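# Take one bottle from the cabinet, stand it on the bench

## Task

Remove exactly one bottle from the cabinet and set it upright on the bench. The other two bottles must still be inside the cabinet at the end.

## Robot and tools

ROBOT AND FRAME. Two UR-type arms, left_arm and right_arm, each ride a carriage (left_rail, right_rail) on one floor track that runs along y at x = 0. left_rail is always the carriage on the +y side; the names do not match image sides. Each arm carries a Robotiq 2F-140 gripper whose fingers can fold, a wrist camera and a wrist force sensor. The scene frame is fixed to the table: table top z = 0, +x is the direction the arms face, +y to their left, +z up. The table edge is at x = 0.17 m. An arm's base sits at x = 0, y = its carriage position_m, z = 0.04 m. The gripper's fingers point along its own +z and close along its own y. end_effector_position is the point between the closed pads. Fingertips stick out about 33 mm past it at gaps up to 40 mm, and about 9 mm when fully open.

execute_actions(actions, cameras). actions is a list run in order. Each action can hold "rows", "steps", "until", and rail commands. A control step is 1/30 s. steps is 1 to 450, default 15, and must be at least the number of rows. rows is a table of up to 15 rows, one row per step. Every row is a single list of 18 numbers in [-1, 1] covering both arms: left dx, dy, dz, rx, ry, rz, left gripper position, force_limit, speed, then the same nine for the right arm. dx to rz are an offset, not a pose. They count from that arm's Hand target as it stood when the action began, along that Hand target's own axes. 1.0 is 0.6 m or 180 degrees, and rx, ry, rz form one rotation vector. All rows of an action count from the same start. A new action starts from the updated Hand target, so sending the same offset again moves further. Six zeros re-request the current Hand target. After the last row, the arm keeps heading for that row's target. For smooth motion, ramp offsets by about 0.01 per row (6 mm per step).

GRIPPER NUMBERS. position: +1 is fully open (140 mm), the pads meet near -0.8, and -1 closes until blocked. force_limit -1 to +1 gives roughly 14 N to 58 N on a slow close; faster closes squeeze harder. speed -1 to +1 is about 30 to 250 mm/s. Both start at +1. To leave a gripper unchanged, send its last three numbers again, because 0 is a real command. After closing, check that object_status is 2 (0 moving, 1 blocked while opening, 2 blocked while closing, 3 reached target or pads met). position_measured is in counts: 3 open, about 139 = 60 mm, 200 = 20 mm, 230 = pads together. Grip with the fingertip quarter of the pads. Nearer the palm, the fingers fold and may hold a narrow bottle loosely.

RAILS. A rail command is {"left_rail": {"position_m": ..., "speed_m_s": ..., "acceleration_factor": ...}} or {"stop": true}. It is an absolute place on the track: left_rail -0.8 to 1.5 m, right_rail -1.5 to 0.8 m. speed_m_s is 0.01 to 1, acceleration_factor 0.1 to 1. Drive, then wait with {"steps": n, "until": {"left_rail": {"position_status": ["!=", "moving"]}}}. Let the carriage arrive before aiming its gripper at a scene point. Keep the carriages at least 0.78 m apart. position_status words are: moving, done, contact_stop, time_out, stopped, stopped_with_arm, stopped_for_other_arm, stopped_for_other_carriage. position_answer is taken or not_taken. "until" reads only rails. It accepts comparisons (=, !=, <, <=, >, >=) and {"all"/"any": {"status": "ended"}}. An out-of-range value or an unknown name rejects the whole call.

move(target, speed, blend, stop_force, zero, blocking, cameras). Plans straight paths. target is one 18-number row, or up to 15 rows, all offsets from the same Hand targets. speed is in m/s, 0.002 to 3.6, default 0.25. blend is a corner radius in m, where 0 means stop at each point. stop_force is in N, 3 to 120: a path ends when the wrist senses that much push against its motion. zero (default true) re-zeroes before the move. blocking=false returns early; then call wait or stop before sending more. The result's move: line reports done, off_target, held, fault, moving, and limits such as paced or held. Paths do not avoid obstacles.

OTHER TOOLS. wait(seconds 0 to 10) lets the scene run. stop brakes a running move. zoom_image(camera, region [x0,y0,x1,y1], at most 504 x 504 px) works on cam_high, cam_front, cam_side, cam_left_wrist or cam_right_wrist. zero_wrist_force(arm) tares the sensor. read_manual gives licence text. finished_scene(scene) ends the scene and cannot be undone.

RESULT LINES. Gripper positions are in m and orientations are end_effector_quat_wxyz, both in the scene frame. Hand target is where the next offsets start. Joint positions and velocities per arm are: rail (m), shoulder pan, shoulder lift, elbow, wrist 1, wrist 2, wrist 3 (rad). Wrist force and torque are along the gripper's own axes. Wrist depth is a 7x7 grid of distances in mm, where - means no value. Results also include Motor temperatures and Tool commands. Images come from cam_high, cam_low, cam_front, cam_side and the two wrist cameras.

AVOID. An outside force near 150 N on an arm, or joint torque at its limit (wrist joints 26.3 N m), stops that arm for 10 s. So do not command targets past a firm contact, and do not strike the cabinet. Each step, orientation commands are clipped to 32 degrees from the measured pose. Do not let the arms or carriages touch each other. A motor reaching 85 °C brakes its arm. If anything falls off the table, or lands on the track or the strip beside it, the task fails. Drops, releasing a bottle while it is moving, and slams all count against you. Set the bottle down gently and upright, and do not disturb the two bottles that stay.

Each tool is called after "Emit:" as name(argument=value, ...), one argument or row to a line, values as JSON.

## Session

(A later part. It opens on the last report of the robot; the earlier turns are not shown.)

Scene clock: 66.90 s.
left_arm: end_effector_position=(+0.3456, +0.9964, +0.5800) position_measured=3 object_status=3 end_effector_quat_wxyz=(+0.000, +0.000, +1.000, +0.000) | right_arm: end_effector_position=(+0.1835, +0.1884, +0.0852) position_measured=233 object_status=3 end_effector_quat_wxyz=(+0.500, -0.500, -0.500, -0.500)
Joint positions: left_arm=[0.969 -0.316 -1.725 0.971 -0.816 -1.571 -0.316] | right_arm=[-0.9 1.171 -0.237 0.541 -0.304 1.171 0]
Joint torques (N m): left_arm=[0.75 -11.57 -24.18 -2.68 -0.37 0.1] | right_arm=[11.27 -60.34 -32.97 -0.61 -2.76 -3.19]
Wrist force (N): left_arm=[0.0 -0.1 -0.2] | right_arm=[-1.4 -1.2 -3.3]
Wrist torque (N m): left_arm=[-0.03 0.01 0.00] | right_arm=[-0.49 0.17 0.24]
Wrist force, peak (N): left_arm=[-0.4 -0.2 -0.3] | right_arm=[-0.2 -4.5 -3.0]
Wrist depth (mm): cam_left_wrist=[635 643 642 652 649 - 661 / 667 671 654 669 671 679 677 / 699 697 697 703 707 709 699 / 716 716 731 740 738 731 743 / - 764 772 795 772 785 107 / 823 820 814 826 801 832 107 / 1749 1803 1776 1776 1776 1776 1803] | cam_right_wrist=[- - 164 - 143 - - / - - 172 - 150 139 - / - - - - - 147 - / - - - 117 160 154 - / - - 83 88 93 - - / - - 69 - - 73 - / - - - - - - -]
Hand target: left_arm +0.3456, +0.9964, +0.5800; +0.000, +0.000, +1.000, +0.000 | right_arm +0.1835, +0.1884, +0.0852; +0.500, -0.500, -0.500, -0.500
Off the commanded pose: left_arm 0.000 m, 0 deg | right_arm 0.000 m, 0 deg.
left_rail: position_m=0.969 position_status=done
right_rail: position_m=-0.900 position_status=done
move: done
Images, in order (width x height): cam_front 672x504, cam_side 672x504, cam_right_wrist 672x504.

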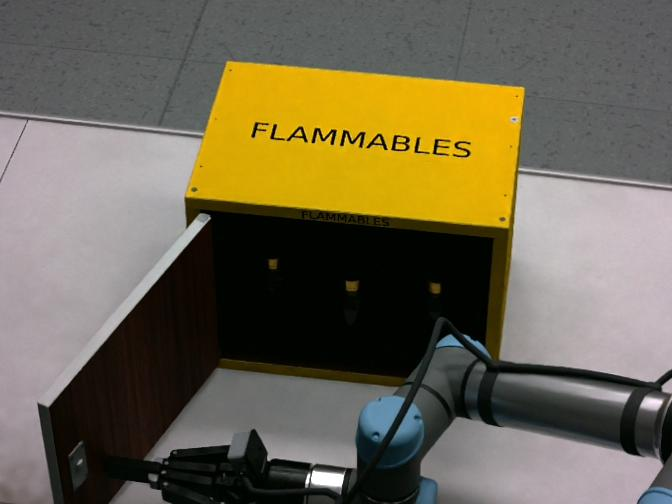

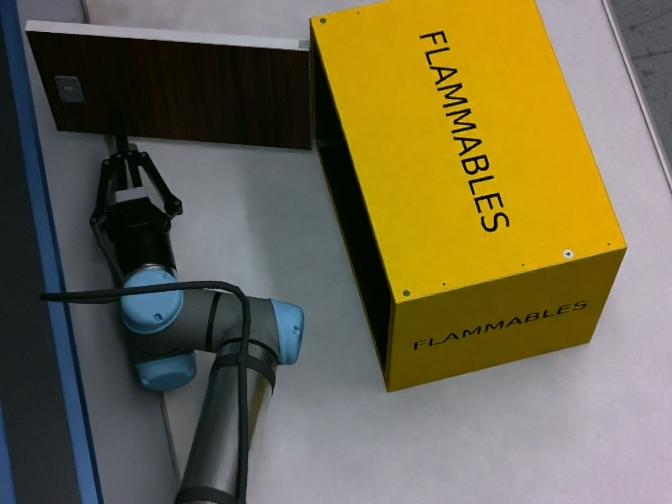

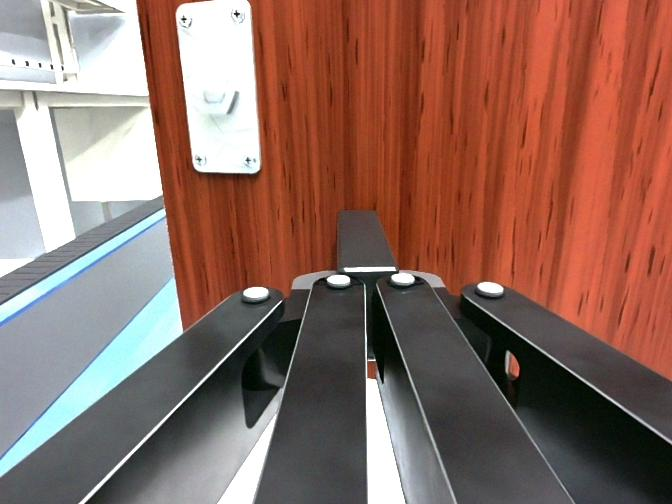

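Emit:
move(
  target=[
    [0,0,0,0,0,0,1,1,1,0,0.0167,-0.2167,0,0,0,-0.9,-1,0],
    [0,0,0,0,0,0,1,1,1,0.1913,0.1608,-0.3973,-0.3889,0,0,1,-1,0],
  ],
  speed=0.3,
  blend=0.03,
  cameras=["all"],
)

Scene clock: 73.57 s.
left_arm: end_effector_position=(+0.3456, +0.9964, +0.5800) position_measured=3 object_status=3 end_effector_quat_wxyz=(+0.000, +0.000, +1.000, +0.000) | right_arm: end_effector_position=(+0.2800, -0.0500, +0.2000) position_measured=3 object_status=0 end_effector_quat_wxyz=(-0.123, +0.696, +0.123, +0.696)
Joint positions: left_arm=[0.969 -0.316 -1.725 0.971 -0.816 -1.571 -0.316] | right_arm=[-0.9 1.407 -0.557 0.888 -0.331 2.629 0]
Joint torques (N m): left_arm=[0.72 -12 -24.54 -2.52 -0.39 0.09] | right_arm=[10.62 -52.21 -30.6 1.08 2.21 2.82]
Wrist force (N): left_arm=[-0.2 0.0 -0.1] | right_arm=[-0.8 -2.2 -0.4]
Wrist torque (N m): left_arm=[-0.01 0.04 -0.01] | right_arm=[-0.53 0.30 0.07]
Wrist force, peak (N): left_arm=[-0.5 -0.1 -0.3] | right_arm=[-1.4 -1.8 -3.6]
Wrist depth (mm): cam_left_wrist=[642 643 643 643 649 643 652 / 669 669 667 669 673 671 679 / 697 699 695 701 709 711 705 / 713 724 733 738 740 733 733 / - 767 779 785 782 782 107 / - 817 817 812 820 834 107 / 1711 1724 1749 1762 1762 1789 1762] | cam_right_wrist=[3455 - 315 338 275 262 243 / - - 431 566 535 502 420 / - - 444 597 561 530 403 / - 139 462 621 586 558 136 / - 121 462 458 476 468 117 / - - - 388 364 364 343 / 307 321 - 319 309 - 308]
Hand target: left_arm +0.3456, +0.9964, +0.5800; +0.000, +0.000, +1.000, +0.000 | right_arm +0.2800, -0.0500, +0.2000; -0.123, +0.696, +0.123, +0.696
Off the commanded pose: left_arm 0.000 m, 0 deg | right_arm 0.000 m, 0 deg.
left_rail: position_m=0.969 position_status=done
right_rail: position_m=-0.900 position_status=done
move: done

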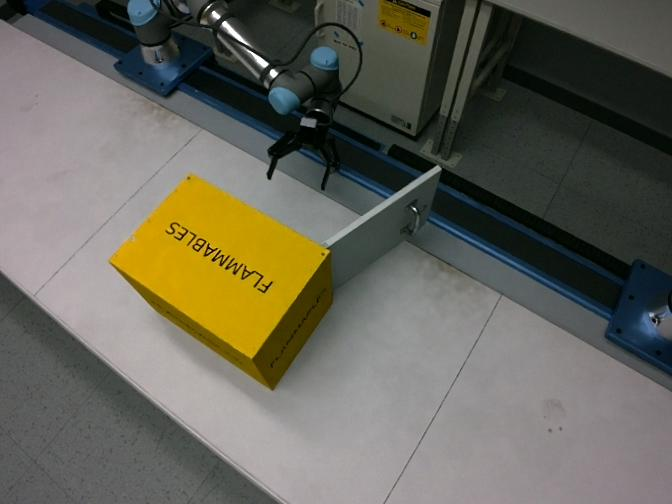

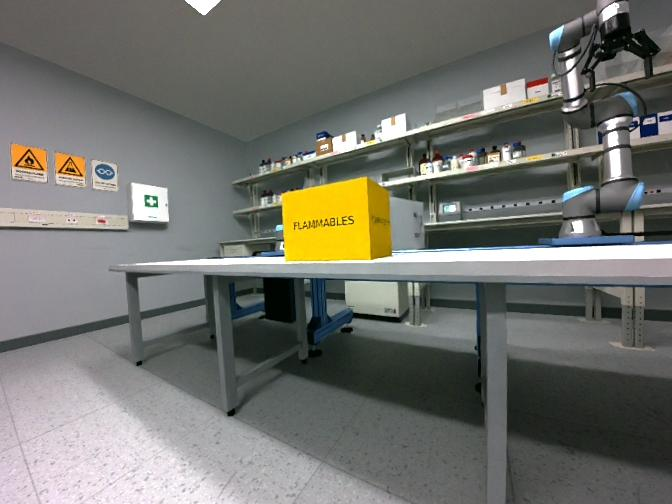

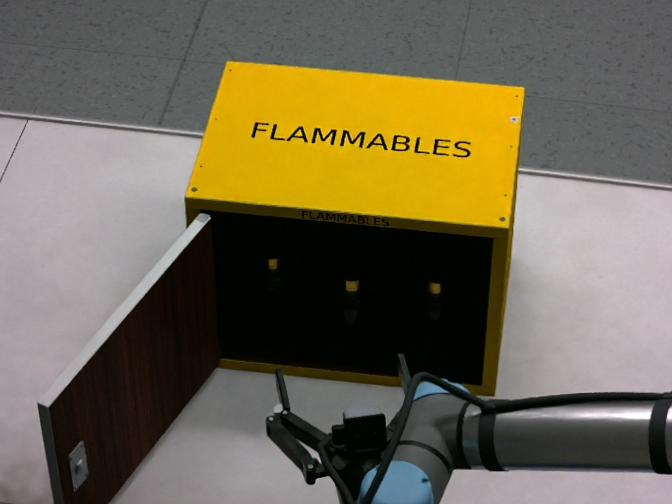

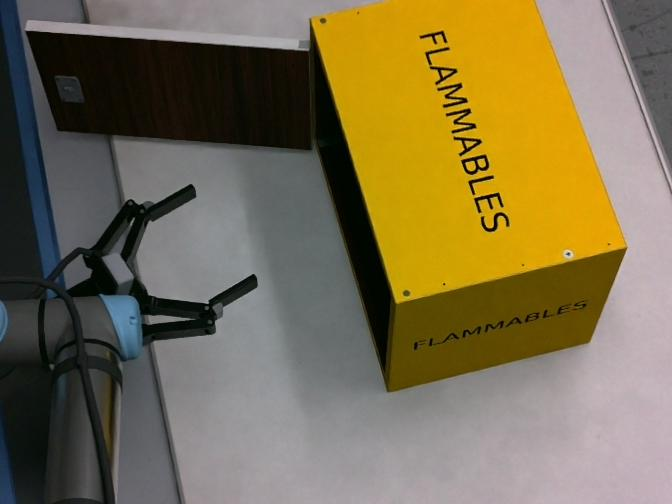

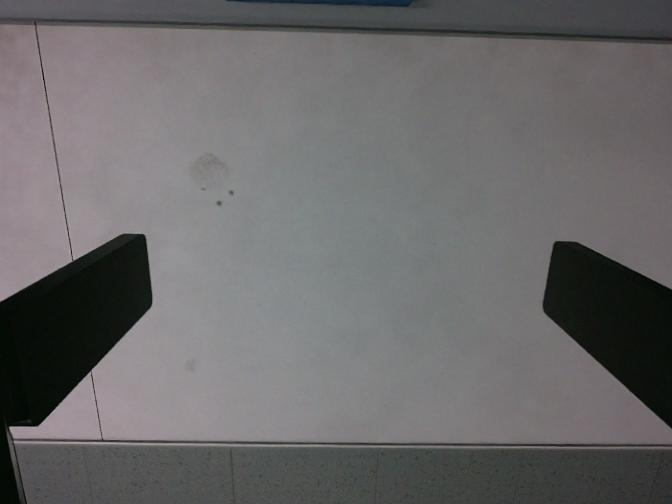

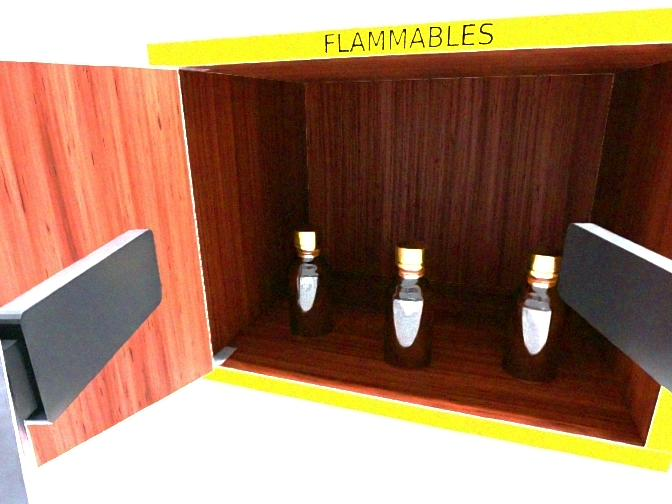

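Emit:
zoom_image(
  camera="cam_right_wrist",
  region=[270, 210, 470, 390],
)

Emit:
zoom_image(
  camera="cam_right_wrist",
  region=[440, 210, 640, 400],
)

Scaled by 2.520 from the camera's 672x504 image, which has a finer 960x720 frame.

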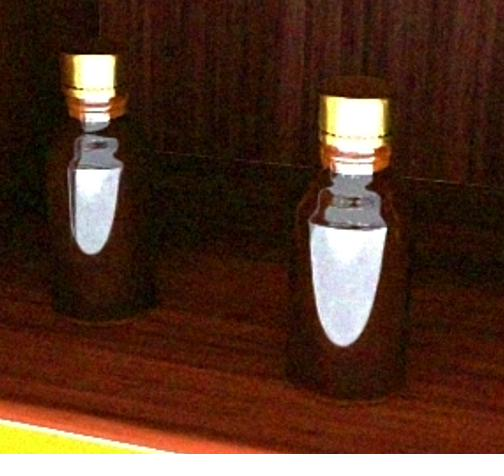

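Scaled by 2.520 from the camera's 672x504 image, which has a finer 960x720 frame.

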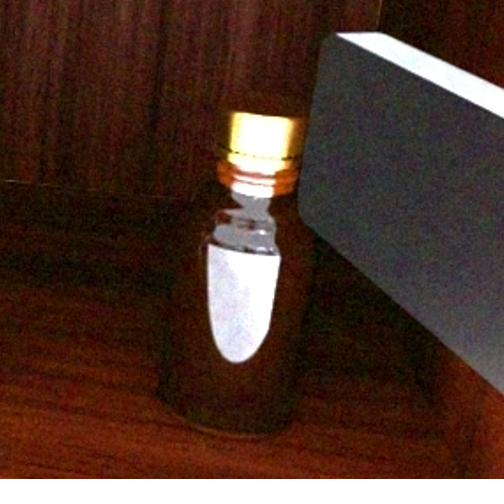

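Emit:
move(
  target=[0,0,0,0,0,0,1,1,1,-0.155,0.546,-0.064,-0.0276,-0.0833,0.0036,0.22,-1,0],
  speed=0.3,
)

Emit:
execute_actions(
  actions=[
    {"right_rail": {"position_m": -0.6, "acceleration_factor": 0.6}, "steps": 150, "until": {"right_rail": {"position_status": ["!=", "moving"]}}},
  ],
  cameras=["cam_right_wrist", "cam_front", "cam_side"],
)

Scene clock: 81.83 s.
left_arm: end_effector_position=(+0.3456, +0.9964, +0.5800) position_measured=3 object_status=3 end_effector_quat_wxyz=(+0.000, +0.000, +1.000, +0.000) | right_arm: end_effector_position=(+0.3560, -0.3709, +0.1069) position_measured=101 object_status=3 end_effector_quat_wxyz=(-0.080, +0.787, +0.104, +0.604)
Joint positions: left_arm=[0.969 -0.316 -1.725 0.971 -0.816 -1.571 -0.316] | right_arm=[-0.9 1.13 -1.049 1.887 -0.445 2.399 0.297]
Joint torques (N m): left_arm=[-0.08 -11.7 -24.78 -2.58 -0.42 0.13] | right_arm=[-11.34 -48.19 -4.75 -2.76 -1.9 -3.22]
Wrist force (N): left_arm=[-0.3 0.0 -0.3] | right_arm=[-0.6 -1.7 0.0]
Wrist torque (N m): left_arm=[0.00 0.07 -0.01] | right_arm=[-0.40 0.13 0.23]
Wrist force, peak (N): left_arm=[-0.5 -0.3 -0.2] | right_arm=[-0.5 -4.0 -0.8]
Wrist depth (mm): cam_left_wrist=[635 647 - 645 647 643 673 / 663 661 667 673 671 677 693 / 697 697 699 697 701 711 713 / 711 720 733 738 740 731 733 / - 764 777 779 785 790 107 / 823 826 832 832 820 832 107 / 1749 1762 1749 1762 1749 1776 1803] | cam_right_wrist=[536 234 347 - - - 3784 / 570 255 357 626 - 3668 3222 / 431 274 349 505 - 454 - / 335 322 150 - - 145 - / - 92 266 275 - 122 80 / - 69 - - - - - / - - - - - - -]
Hand target: left_arm +0.3456, +0.9964, +0.5800; +0.000, +0.000, +1.000, +0.000 | right_arm +0.3560, -0.3710, +0.1069; -0.080, +0.787, +0.104, +0.604
Off the commanded pose: left_arm 0.000 m, 0 deg | right_arm 0.000 m, 0 deg.
left_rail: position_m=0.969 position_status=done
right_rail: position_m=-0.900 position_status=done
move: done

Scene clock: 83.53 s.
left_arm: end_effector_position=(+0.3456, +0.9964, +0.5800) position_measured=3 object_status=3 end_effector_quat_wxyz=(+0.000, +0.000, +1.000, +0.000) | right_arm: end_effector_position=(+0.3560, -0.0710, +0.1069) position_measured=101 object_status=3 end_effector_quat_wxyz=(-0.080, +0.787, +0.104, +0.604)
Joint positions: left_arm=[0.969 -0.316 -1.725 0.971 -0.816 -1.571 -0.316] | right_arm=[-0.6 1.13 -1.049 1.887 -0.445 2.399 0.297]
Joint torques (N m): left_arm=[0.02 -12.38 -25.3 -2.72 -0.35 0.05] | right_arm=[-7.65 -43.54 -14.81 -0.45 -0.21 -3.07]
Wrist force (N): left_arm=[-0.1 -0.1 -0.1] | right_arm=[-0.8 -1.8 -0.3]
Wrist torque (N m): left_arm=[-0.01 0.02 0.00] | right_arm=[-0.42 0.16 0.23]
Wrist force, peak (N): left_arm=[-0.5 -0.1 -0.3] | right_arm=[-0.6 -2.9 0.1]
Wrist depth (mm): cam_left_wrist=[645 645 643 647 649 651 643 / 658 663 663 665 671 677 677 / 693 697 697 697 707 701 709 / 713 713 738 740 740 731 731 / - 767 777 785 774 779 107 / - 812 820 834 814 826 107 / 1736 1724 1749 1736 1762 1762 1789] | cam_right_wrist=[284 352 464 452 433 409 301 / 285 360 500 474 464 408 290 / 301 374 370 413 408 383 279 / - 332 287 299 296 145 264 / - 92 133 271 270 122 80 / - 69 - 236 - - - / - - - - - - -]
Hand target: left_arm +0.3456, +0.9964, +0.5800; +0.000, +0.000, +1.000, +0.000 | right_arm +0.3560, -0.0710, +0.1069; -0.080, +0.787, +0.104, +0.604
Tool commands: left_gripper/position=+1.0 left_gripper/force_limit=+1.0 left_gripper/speed=+1.0 right_gripper/position=+0.22 right_gripper/force_limit=-1.0 right_gripper/speed=+0.0
Off the commanded pose: left_arm 0.000 m, 0 deg | right_arm 0.000 m, 0 deg.
left_rail: position_m=0.969 position_status=done
right_rail: position_m=-0.600 position_status=done
Images, in order (width x height): cam_front 672x504, cam_side 672x504, cam_right_wrist 672x504.

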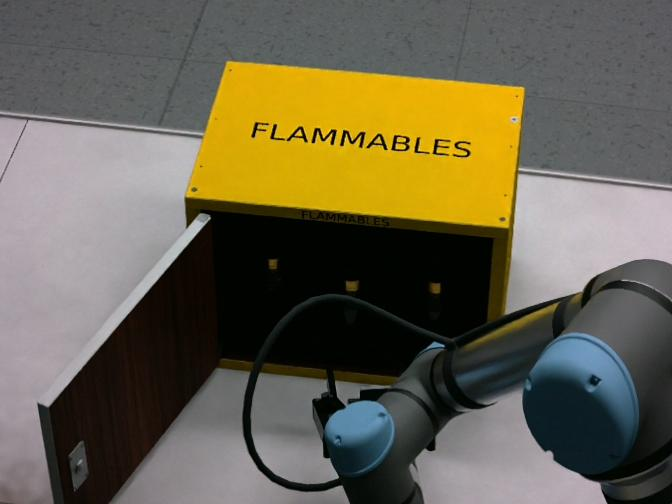

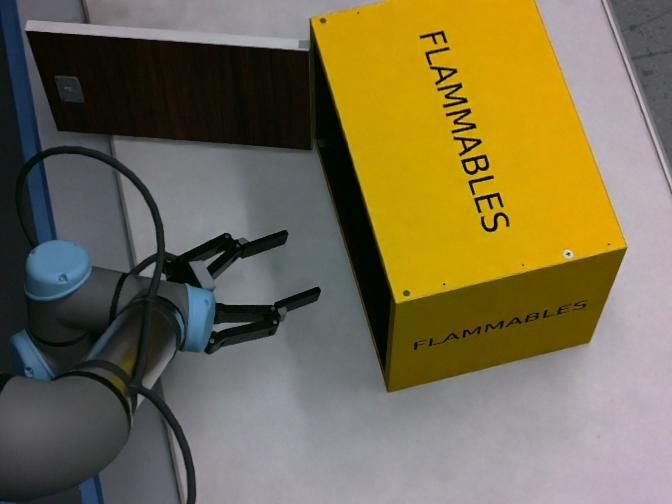

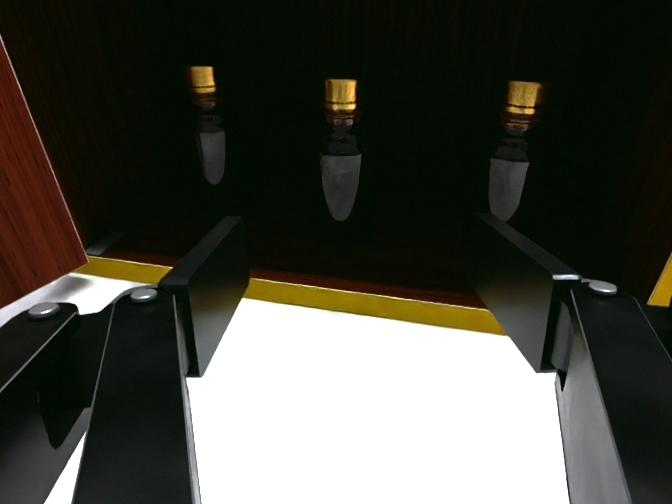

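Emit:
zoom_image(
  camera="cam_right_wrist",
  region=[240, 60, 440, 280],
)

Emit:
zoom_image(
  camera="cam_right_wrist",
  region=[150, 40, 600, 340],
)

Scaled by 2.291 from the camera's 672x504 image, which has a finer 960x720 frame.

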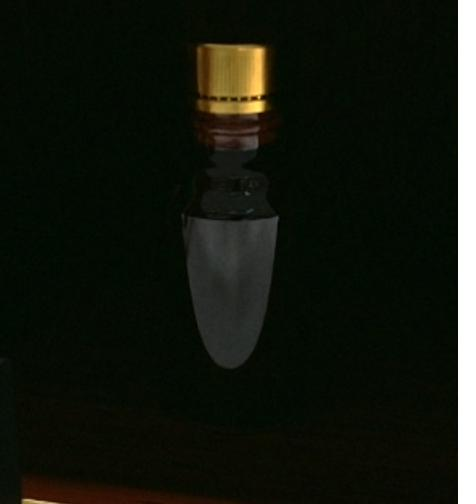

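Scaled by 1.120 from the camera's 672x504 image, which has a finer 960x720 frame.

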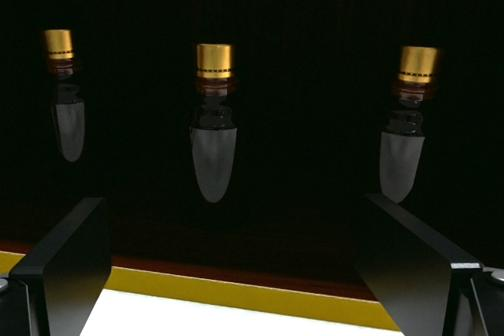

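Emit:
move(
  target=[0,0,0,0,0,0,1,1,1,0.0035,-0.0108,0.1543,0,0,0,0.22,-1,0],
  speed=0.15,
  cameras=["cam_right_wrist"],
)

Emit:
zoom_image(
  camera="cam_right_wrist",
  region=[240, 0, 440, 300],
)

Scene clock: 88.83 s.
left_arm: end_effector_position=(+0.3456, +0.9964, +0.5800) position_measured=3 object_status=3 end_effector_quat_wxyz=(+0.000, +0.000, +1.000, +0.000) | right_arm: end_effector_position=(+0.4411, -0.0415, +0.0850) position_measured=101 object_status=3 end_effector_quat_wxyz=(-0.080, +0.787, +0.104, +0.604)
Joint positions: left_arm=[0.969 -0.316 -1.725 0.971 -0.816 -1.571 -0.316] | right_arm=[-0.6 0.999 -0.938 1.755 -0.47 2.277 0.231]
Joint torques (N m): left_arm=[1.01 -12.1 -26.12 -2.58 -0.48 0.04] | right_arm=[-10.29 -34.66 -23.05 1.53 -2.2 -3.25]
Wrist force (N): left_arm=[-0.3 -0.1 -0.2] | right_arm=[-0.9 -1.5 -0.3]
Wrist torque (N m): left_arm=[-0.03 0.08 -0.01] | right_arm=[-0.33 0.20 0.22]
Wrist force, peak (N): left_arm=[-0.4 0.0 -0.4] | right_arm=[-0.7 -1.9 -1.3]
Wrist depth (mm): cam_left_wrist=[642 640 643 647 643 645 654 / 661 665 669 669 663 675 679 / 693 695 699 701 701 713 707 / 713 145 736 733 740 738 736 / - 772 772 774 782 777 107 / 817 817 814 817 829 832 107 / 1749 1724 1762 1762 1762 1803 1803] | cam_right_wrist=[254 290 385 363 353 335 318 / 262 288 416 179 379 366 170 / 266 303 366 203 360 357 177 / 263 276 249 253 258 144 198 / - 92 209 218 216 122 80 / - 69 - 194 187 183 - / - - 174 - - - -]
Hand target: left_arm +0.3456, +0.9964, +0.5800; +0.000, +0.000, +1.000, +0.000 | right_arm +0.4412, -0.0414, +0.0849; -0.080, +0.787, +0.104, +0.604
Off the commanded pose: left_arm 0.000 m, 0 deg | right_arm 0.000 m, 0 deg.
left_rail: position_m=0.969 position_status=done
right_rail: position_m=-0.600 position_status=done
move: done
Images, in order (width x height): cam_right_wrist 672x504.

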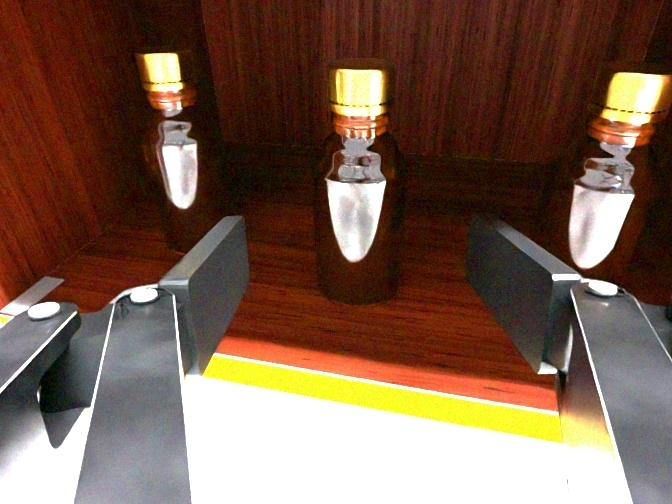

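Scaled by 1.680 from the camera's 672x504 image, which has a finer 960x720 frame.

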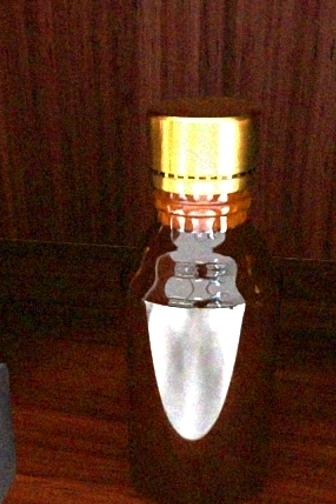

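Emit:
move(
  target=[0,0,0,0,0,0,1,1,1,-0.0017,0.004,0.1153,0,0,0,0.22,-1,0],
  speed=0.08,
  stop_force=8,
  cameras=["cam_right_wrist", "cam_side", "cam_front"],
)

Scene clock: 93.50 s.
left_arm: end_effector_position=(+0.3456, +0.9964, +0.5800) position_measured=3 object_status=3 end_effector_quat_wxyz=(+0.000, +0.000, +1.000, +0.000) | right_arm: end_effector_position=(+0.5061, -0.0265, +0.0660) position_measured=101 object_status=3 end_effector_quat_wxyz=(-0.080, +0.787, +0.104, +0.604)
Joint positions: left_arm=[0.969 -0.316 -1.725 0.971 -0.816 -1.571 -0.316] | right_arm=[-0.6 0.911 -0.848 1.643 -0.471 2.194 0.194]
Joint torques (N m): left_arm=[0.3 -12.08 -26.4 -2.54 -0.31 -0.05] | right_arm=[-10.82 -37.16 -25.31 1.32 -2.05 -3.19]
Wrist force (N): left_arm=[-0.1 -0.1 -0.1] | right_arm=[-0.8 -1.8 0.0]
Wrist torque (N m): left_arm=[-0.02 0.03 0.00] | right_arm=[-0.40 0.17 0.23]
Wrist force, peak (N): left_arm=[-0.5 0.0 -0.3] | right_arm=[-1.0 -2.0 0.3]
Wrist depth (mm): cam_left_wrist=[637 638 649 654 651 645 656 / 667 663 671 671 669 675 679 / 699 697 697 701 709 709 709 / 718 713 738 736 743 736 740 / - 146 774 779 785 777 107 / 820 820 823 823 826 826 107 / 1762 1762 1762 1789 1789 1817 1803] | cam_right_wrist=[- 297 324 295 291 281 269 / 166 332 358 113 317 306 288 / 236 - 321 122 278 311 303 / 231 188 217 131 222 144 137 / - 92 183 - 190 122 80 / - 69 159 156 157 157 - / - - 136 135 135 134 -]
Hand target: left_arm +0.3456, +0.9964, +0.5800; +0.000, +0.000, +1.000, +0.000 | right_arm +0.5061, -0.0265, +0.0660; -0.080, +0.787, +0.104, +0.604
Off the commanded pose: left_arm 0.000 m, 0 deg | right_arm 0.000 m, 0 deg.
left_rail: position_m=0.969 position_status=done
right_rail: position_m=-0.600 position_status=done
move: done
Images, in order (width x height): cam_front 672x504, cam_side 672x504, cam_right_wrist 672x504.

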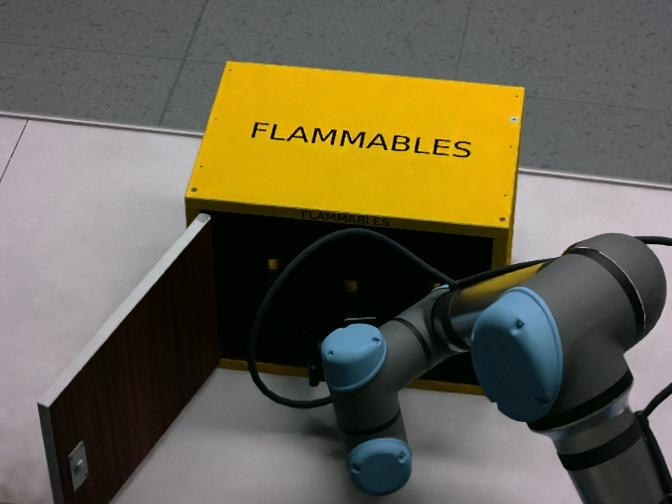

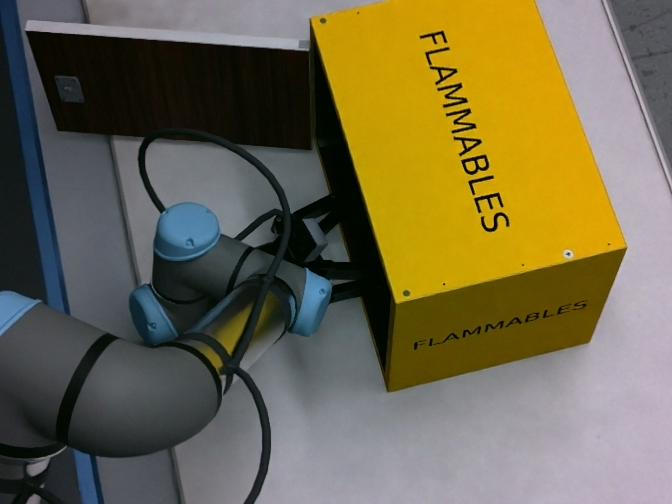

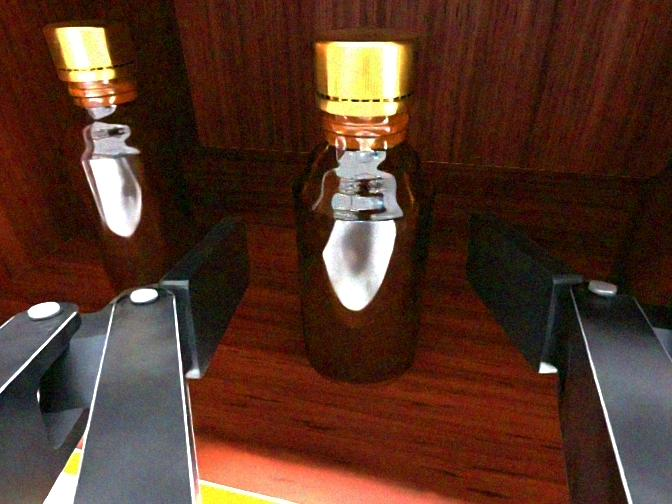

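Emit:
zoom_image(
  camera="cam_right_wrist",
  region=[220, 10, 500, 220],
)

Emit:
zoom_image(
  camera="cam_right_wrist",
  region=[220, 190, 500, 400],
)

Scaled by 1.800 from the camera's 672x504 image, which has a finer 960x720 frame.

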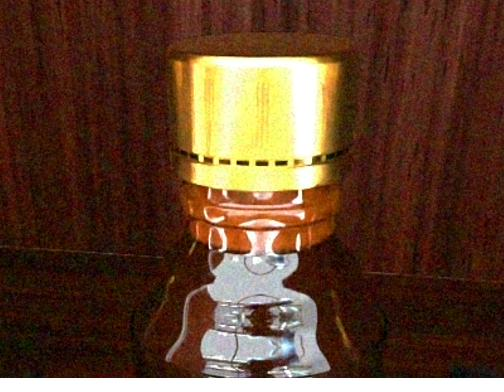

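Scaled by 1.800 from the camera's 672x504 image, which has a finer 960x720 frame.

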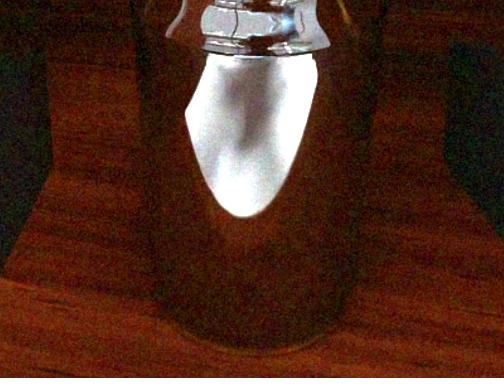

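Emit:
move(
  target=[
    [0,0,0,0,0,0,1,1,1,0,0.0008,-0.0117,0,0,0,0.22,-1,0],
    [0,0,0,0,0,0,1,1,1,0,0.0008,-0.0117,0,0,0,-1,-0.4,-1],
  ],
  speed=0.05,
  cameras=["cam_right_wrist"],
)

Scene clock: 98.10 s.
left_arm: end_effector_position=(+0.3456, +0.9964, +0.5800) position_measured=3 object_status=3 end_effector_quat_wxyz=(+0.000, +0.000, +1.000, +0.000) | right_arm: end_effector_position=(+0.4997, -0.0288, +0.0679) position_measured=162 object_status=0 end_effector_quat_wxyz=(-0.080, +0.787, +0.104, +0.604)
Joint positions: left_arm=[0.969 -0.316 -1.725 0.971 -0.816 -1.571 -0.316] | right_arm=[-0.6 0.918 -0.858 1.658 -0.474 2.201 0.197]
Joint torques (N m): left_arm=[-0.03 -12.34 -27.1 -2.57 -0.49 0.12] | right_arm=[10.19 -55.43 -6.65 -3 1.12 2.85]
Wrist force (N): left_arm=[-0.2 -0.2 -0.2] | right_arm=[-0.2 -1.4 -2.3]
Wrist torque (N m): left_arm=[-0.03 0.04 0.00] | right_arm=[-0.44 0.19 0.04]
Wrist force, peak (N): left_arm=[-0.6 -0.1 -0.1] | right_arm=[-0.2 -1.4 -2.3]
Wrist depth (mm): cam_left_wrist=[658 640 645 643 643 649 647 / 665 661 673 669 671 673 679 / 699 705 699 705 703 703 716 / 713 718 736 740 738 733 740 / - 769 772 779 787 782 107 / 823 809 820 814 832 826 107 / 1749 1724 1762 1776 1789 1776 1817] | cam_right_wrist=[235 308 330 301 297 287 276 / 233 317 366 119 323 312 297 / 236 180 324 - 300 317 279 / 241 - 132 - 129 238 144 / - 84 89 - 159 86 90 / - 74 69 160 160 - 73 / - - - 137 137 - -]
Hand target: left_arm +0.3456, +0.9964, +0.5800; +0.000, +0.000, +1.000, +0.000 | right_arm +0.4997, -0.0287, +0.0679; -0.080, +0.787, +0.104, +0.604
Off the commanded pose: left_arm 0.000 m, 0 deg | right_arm 0.000 m, 0 deg.
left_rail: position_m=0.969 position_status=done
right_rail: position_m=-0.600 position_status=done
move: done
Images, in order (width x height): cam_right_wrist 672x504.

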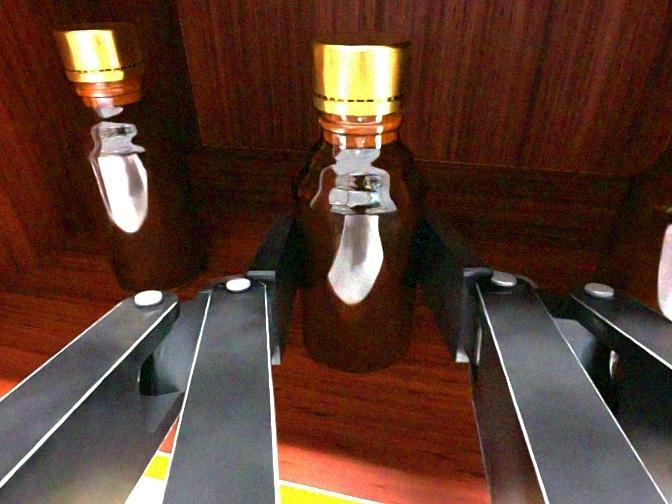

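Emit:
wait(
  seconds=1.0,
  cameras=["cam_right_wrist"],
)

Emit:
zoom_image(
  camera="cam_right_wrist",
  region=[220, 190, 500, 400],
)

Scene clock: 99.47 s.
left_arm: end_effector_position=(+0.3456, +0.9964, +0.5800) position_measured=3 object_status=3 end_effector_quat_wxyz=(+0.000, +0.000, +1.000, +0.000) | right_arm: end_effector_position=(+0.4997, -0.0287, +0.0679) position_measured=162 object_status=2 end_effector_quat_wxyz=(-0.080, +0.787, +0.104, +0.604)
Joint positions: left_arm=[0.969 -0.316 -1.725 0.971 -0.816 -1.571 -0.316] | right_arm=[-0.6 0.918 -0.858 1.658 -0.474 2.201 0.197]
Joint torques (N m): left_arm=[0.09 -12.72 -26.73 -2.7 -0.48 0.12] | right_arm=[6.83 -50.77 -10.63 -1.8 -0.81 2.74]
Wrist force (N): left_arm=[-0.3 -0.1 -0.3] | right_arm=[0.0 -1.5 -2.5]
Wrist torque (N m): left_arm=[-0.02 0.06 -0.01] | right_arm=[-0.45 0.16 0.04]
Wrist force, peak (N): left_arm=[-0.6 0.0 0.0] | right_arm=[-0.2 -1.3 -2.6]
Wrist depth (mm): cam_left_wrist=[637 643 647 647 654 686 654 / 663 667 667 673 671 669 675 / 695 701 703 707 705 709 711 / 720 716 733 733 743 724 738 / - 767 779 779 772 782 107 / 832 817 814 820 820 834 107 / 1736 1762 1762 1762 1776 1789 1803] | cam_right_wrist=[227 298 331 303 294 285 276 / 231 187 366 119 324 310 297 / 234 188 328 - 320 317 279 / 242 - 132 - 129 238 143 / - 84 88 - 124 86 90 / - 74 69 160 160 - 73 / - - - 138 137 - -]
Hand target: left_arm +0.3456, +0.9964, +0.5800; +0.000, +0.000, +1.000, +0.000 | right_arm +0.4997, -0.0287, +0.0679; -0.080, +0.787, +0.104, +0.604
Tool commands: left_gripper/position=+1.0 left_gripper/force_limit=+1.0 left_gripper/speed=+1.0 right_gripper/position=-1.0 right_gripper/force_limit=-0.4 right_gripper/speed=-1.0
Off the commanded pose: left_arm 0.000 m, 0 deg | right_arm 0.000 m, 0 deg.
left_rail: position_m=0.969 position_status=done
right_rail: position_m=-0.600 position_status=done
wait: 1.00 s; at rest from the start
Images, in order (width x height): cam_right_wrist 672x504.

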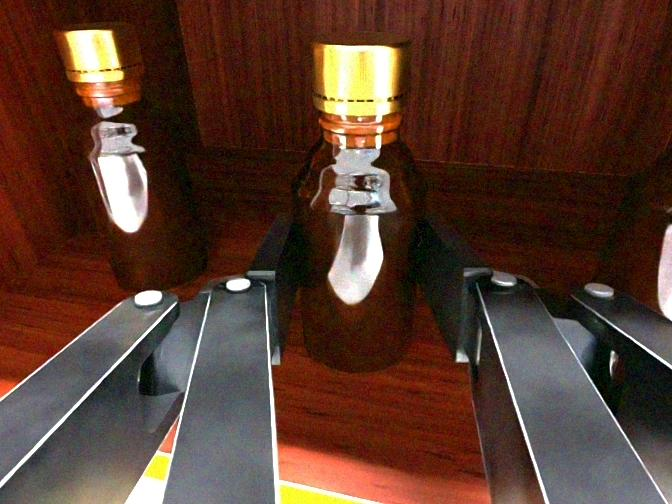

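Scaled by 1.800 from the camera's 672x504 image, which has a finer 960x720 frame.

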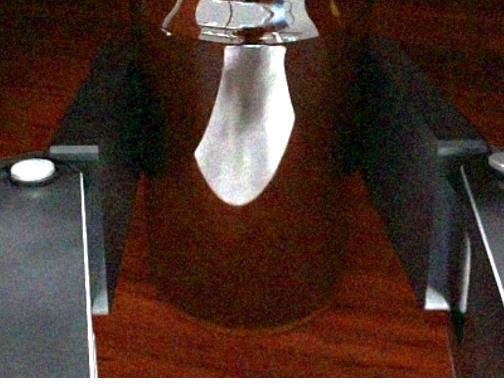

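Emit:
move(
  target=[0,0,0,0,0,0,1,1,1,0.0402,0,-0.0108,0,0,0,-1,-0.4,-1],
  speed=0.05,
  cameras=["cam_right_wrist"],
)

Scene clock: 101.73 s.
left_arm: end_effector_position=(+0.3456, +0.9964, +0.5800) position_measured=3 object_status=3 end_effector_quat_wxyz=(+0.000, +0.000, +1.000, +0.000) | right_arm: end_effector_position=(+0.4997, -0.0287, +0.0928) position_measured=162 object_status=2 end_effector_quat_wxyz=(-0.080, +0.787, +0.104, +0.604)
Joint positions: left_arm=[0.969 -0.316 -1.725 0.971 -0.816 -1.571 -0.316] | right_arm=[-0.6 0.918 -0.9 1.65 -0.424 2.201 0.197]
Joint torques (N m): left_arm=[0.37 -12.25 -26.58 -2.62 -0.46 0.08] | right_arm=[1.4 -57.98 -26.74 0.98 -0.25 -1.7]
Wrist force (N): left_arm=[-0.3 -0.1 -0.1] | right_arm=[-3.8 -1.9 0.4]
Wrist torque (N m): left_arm=[-0.02 0.07 0.00] | right_arm=[-0.42 0.22 0.05]
Wrist force, peak (N): left_arm=[-0.4 0.0 -0.5] | right_arm=[-4.6 -1.8 0.8]
Wrist depth (mm): cam_left_wrist=[638 645 647 652 642 652 656 / 667 665 667 669 675 673 679 / 693 701 713 701 707 711 709 / 713 720 736 740 743 733 736 / - 750 769 777 777 785 107 / 823 853 820 809 832 832 102 / 1749 1762 1776 1803 1803 1762 1776] | cam_right_wrist=[239 297 332 304 296 286 275 / 233 326 366 119 325 312 297 / 246 - 382 132 344 333 320 / 260 - 132 138 140 281 148 / - 83 88 156 152 86 90 / - 74 69 189 190 - 73 / - - - 163 162 - -]
Hand target: left_arm +0.3456, +0.9964, +0.5800; +0.000, +0.000, +1.000, +0.000 | right_arm +0.4997, -0.0287, +0.0928; -0.080, +0.787, +0.104, +0.604
Off the commanded pose: left_arm 0.000 m, 0 deg | right_arm 0.000 m, 0 deg.
left_rail: position_m=0.969 position_status=done
right_rail: position_m=-0.600 position_status=done
move: done
Images, in order (width x height): cam_right_wrist 672x504.

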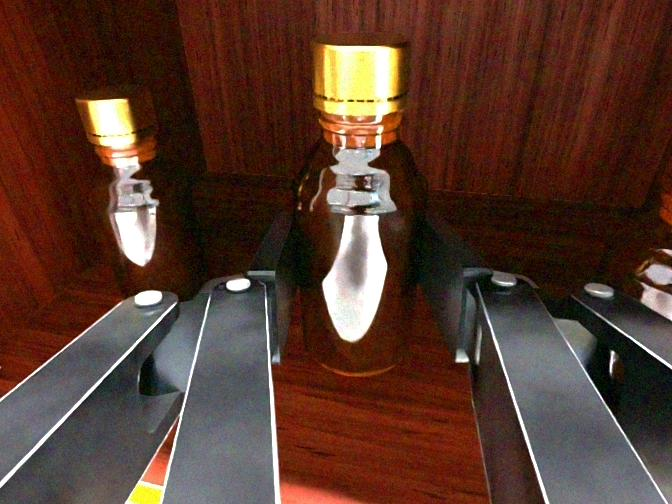

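Emit:
move(
  target=[0,0,0,0,0,0,1,1,1,-0.0647,0,-0.2415,0,0,0,-1,-0.4,-1],
  speed=0.12,
  cameras=["cam_right_wrist", "cam_side", "cam_front"],
)

Scene clock: 103.87 s.
left_arm: end_effector_position=(+0.3456, +0.9964, +0.5800) position_measured=3 object_status=3 end_effector_quat_wxyz=(+0.000, +0.000, +1.000, +0.000) | right_arm: end_effector_position=(+0.3548, -0.0676, +0.0929) position_measured=162 object_status=2 end_effector_quat_wxyz=(-0.080, +0.787, +0.104, +0.604)
Joint positions: left_arm=[0.969 -0.316 -1.725 0.971 -0.816 -1.571 -0.316] | right_arm=[-0.6 1.135 -1.017 1.882 -0.47 2.404 0.3]
Joint torques (N m): left_arm=[0.66 -11.94 -27.77 -2.68 -0.37 0.1] | right_arm=[9.41 -51.28 -6.16 1.55 3.44 2.74]
Wrist force (N): left_arm=[-0.2 -0.1 0.0] | right_arm=[-3.5 -1.8 0.5]
Wrist torque (N m): left_arm=[-0.02 0.05 0.00] | right_arm=[-0.42 0.16 0.05]
Wrist force, peak (N): left_arm=[-0.4 -0.3 -0.4] | right_arm=[-3.8 -1.7 1.4]
Wrist depth (mm): cam_left_wrist=[640 640 643 645 647 647 654 / 667 667 669 667 684 671 656 / 699 699 697 699 699 703 711 / 713 718 736 740 740 733 729 / - 759 769 787 769 785 107 / 826 856 809 823 823 840 107 / 1749 1776 1762 1803 1789 1789 1762] | cam_right_wrist=[280 345 459 429 423 405 311 / 287 357 497 119 462 259 297 / 294 354 365 129 356 278 285 / - 307 132 138 134 282 258 / - 83 88 152 123 86 90 / - 74 - 212 - - 73 / - - - - - - -]
Hand target: left_arm +0.3456, +0.9964, +0.5800; +0.000, +0.000, +1.000, +0.000 | right_arm +0.3548, -0.0676, +0.0929; -0.080, +0.787, +0.104, +0.604
Off the commanded pose: left_arm 0.000 m, 0 deg | right_arm 0.000 m, 0 deg.
left_rail: position_m=0.969 position_status=done
right_rail: position_m=-0.600 position_status=done
move: done
Images, in order (width x height): cam_front 672x504, cam_side 672x504, cam_right_wrist 672x504.

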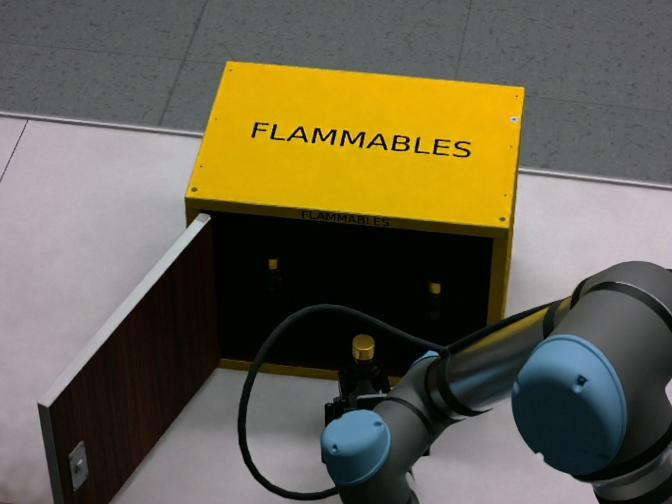

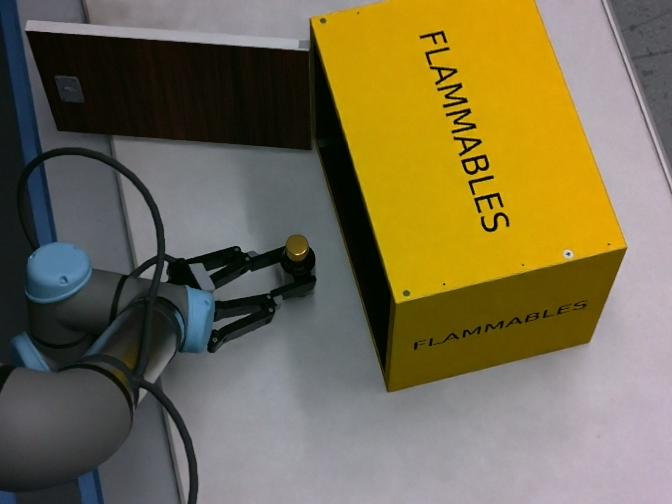

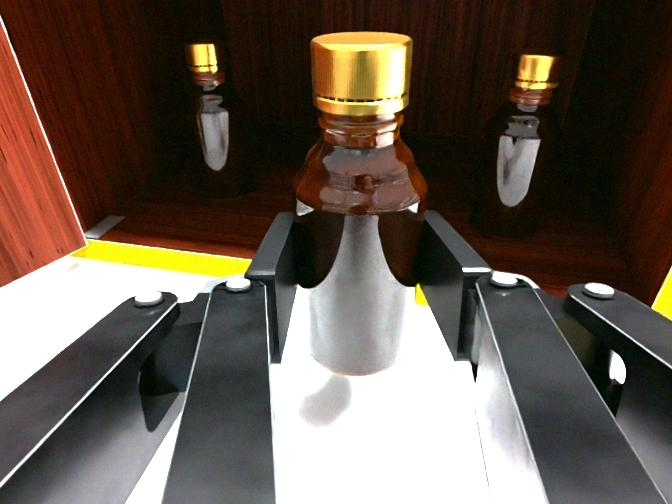

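Emit:
execute_actions(
  actions=[
    {"right_rail": {"position_m": -0.95, "acceleration_factor": 0.35, "speed_m_s": 0.4}, "steps": 200, "until": {"right_rail": {"position_status": ["!=", "moving"]}}},
  ],
  cameras=["cam_right_wrist", "cam_side"],
)

Scene clock: 106.80 s.
left_arm: end_effector_position=(+0.3456, +0.9964, +0.5800) position_measured=3 object_status=3 end_effector_quat_wxyz=(+0.000, +0.000, +1.000, +0.000) | right_arm: end_effector_position=(+0.3548, -0.4176, +0.0929) position_measured=162 object_status=2 end_effector_quat_wxyz=(-0.080, +0.787, +0.104, +0.604)
Joint positions: left_arm=[0.969 -0.316 -1.725 0.971 -0.816 -1.571 -0.316] | right_arm=[-0.95 1.135 -1.017 1.882 -0.47 2.404 0.3]
Joint torques (N m): left_arm=[0.68 -11.87 -27.51 -2.68 -0.4 0.16] | right_arm=[7.97 -48.03 -13.52 -0.37 1.46 2.68]
Wrist force (N): left_arm=[-0.3 -0.1 0.1] | right_arm=[-3.7 -1.8 0.4]
Wrist torque (N m): left_arm=[-0.01 0.06 0.00] | right_arm=[-0.42 0.18 0.05]
Wrist force, peak (N): left_arm=[-0.4 -0.5 -0.1] | right_arm=[-3.7 -2.5 0.8]
Wrist depth (mm): cam_left_wrist=[643 645 640 645 649 647 649 / 667 663 667 677 671 671 673 / 697 - 695 705 705 705 705 / 720 145 733 736 750 727 740 / - 767 772 769 772 779 107 / 826 814 820 832 826 837 107 / 1749 1762 1789 1762 1762 1762 1776] | cam_right_wrist=[245 300 419 - 4110 - - / 262 - - 119 3973 3266 522 / 361 340 390 128 136 387 447 / 322 314 119 139 140 312 309 / - 83 89 155 151 86 90 / - 74 - - - - 73 / - - - - - - -]
Hand target: left_arm +0.3456, +0.9964, +0.5800; +0.000, +0.000, +1.000, +0.000 | right_arm +0.3548, -0.4176, +0.0929; -0.080, +0.787, +0.104, +0.604
Tool commands: left_gripper/position=+1.0 left_gripper/force_limit=+1.0 left_gripper/speed=+1.0 right_gripper/position=-1.0 right_gripper/force_limit=-0.4 right_gripper/speed=-1.0
Off the commanded pose: left_arm 0.000 m, 0 deg | right_arm 0.000 m, 0 deg.
left_rail: position_m=0.969 position_status=done
right_rail: position_m=-0.950 speed_m_s=0.40 position_status=done
Images, in order (width x height): cam_side 672x504, cam_right_wrist 672x504.

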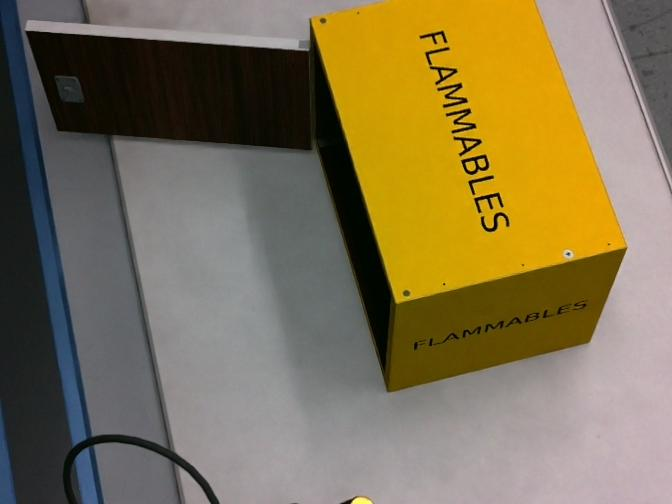

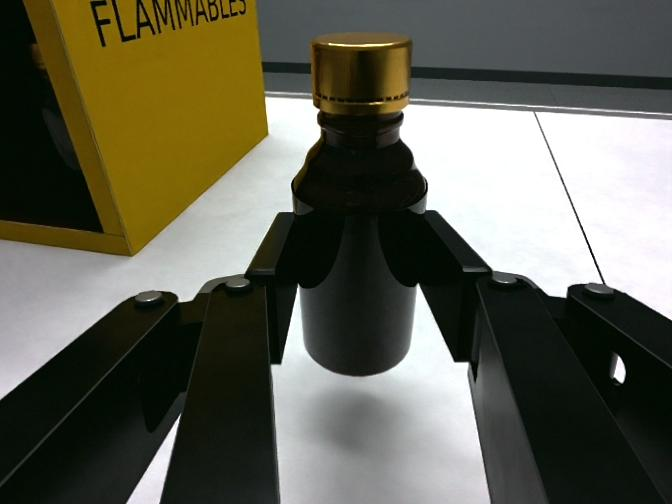

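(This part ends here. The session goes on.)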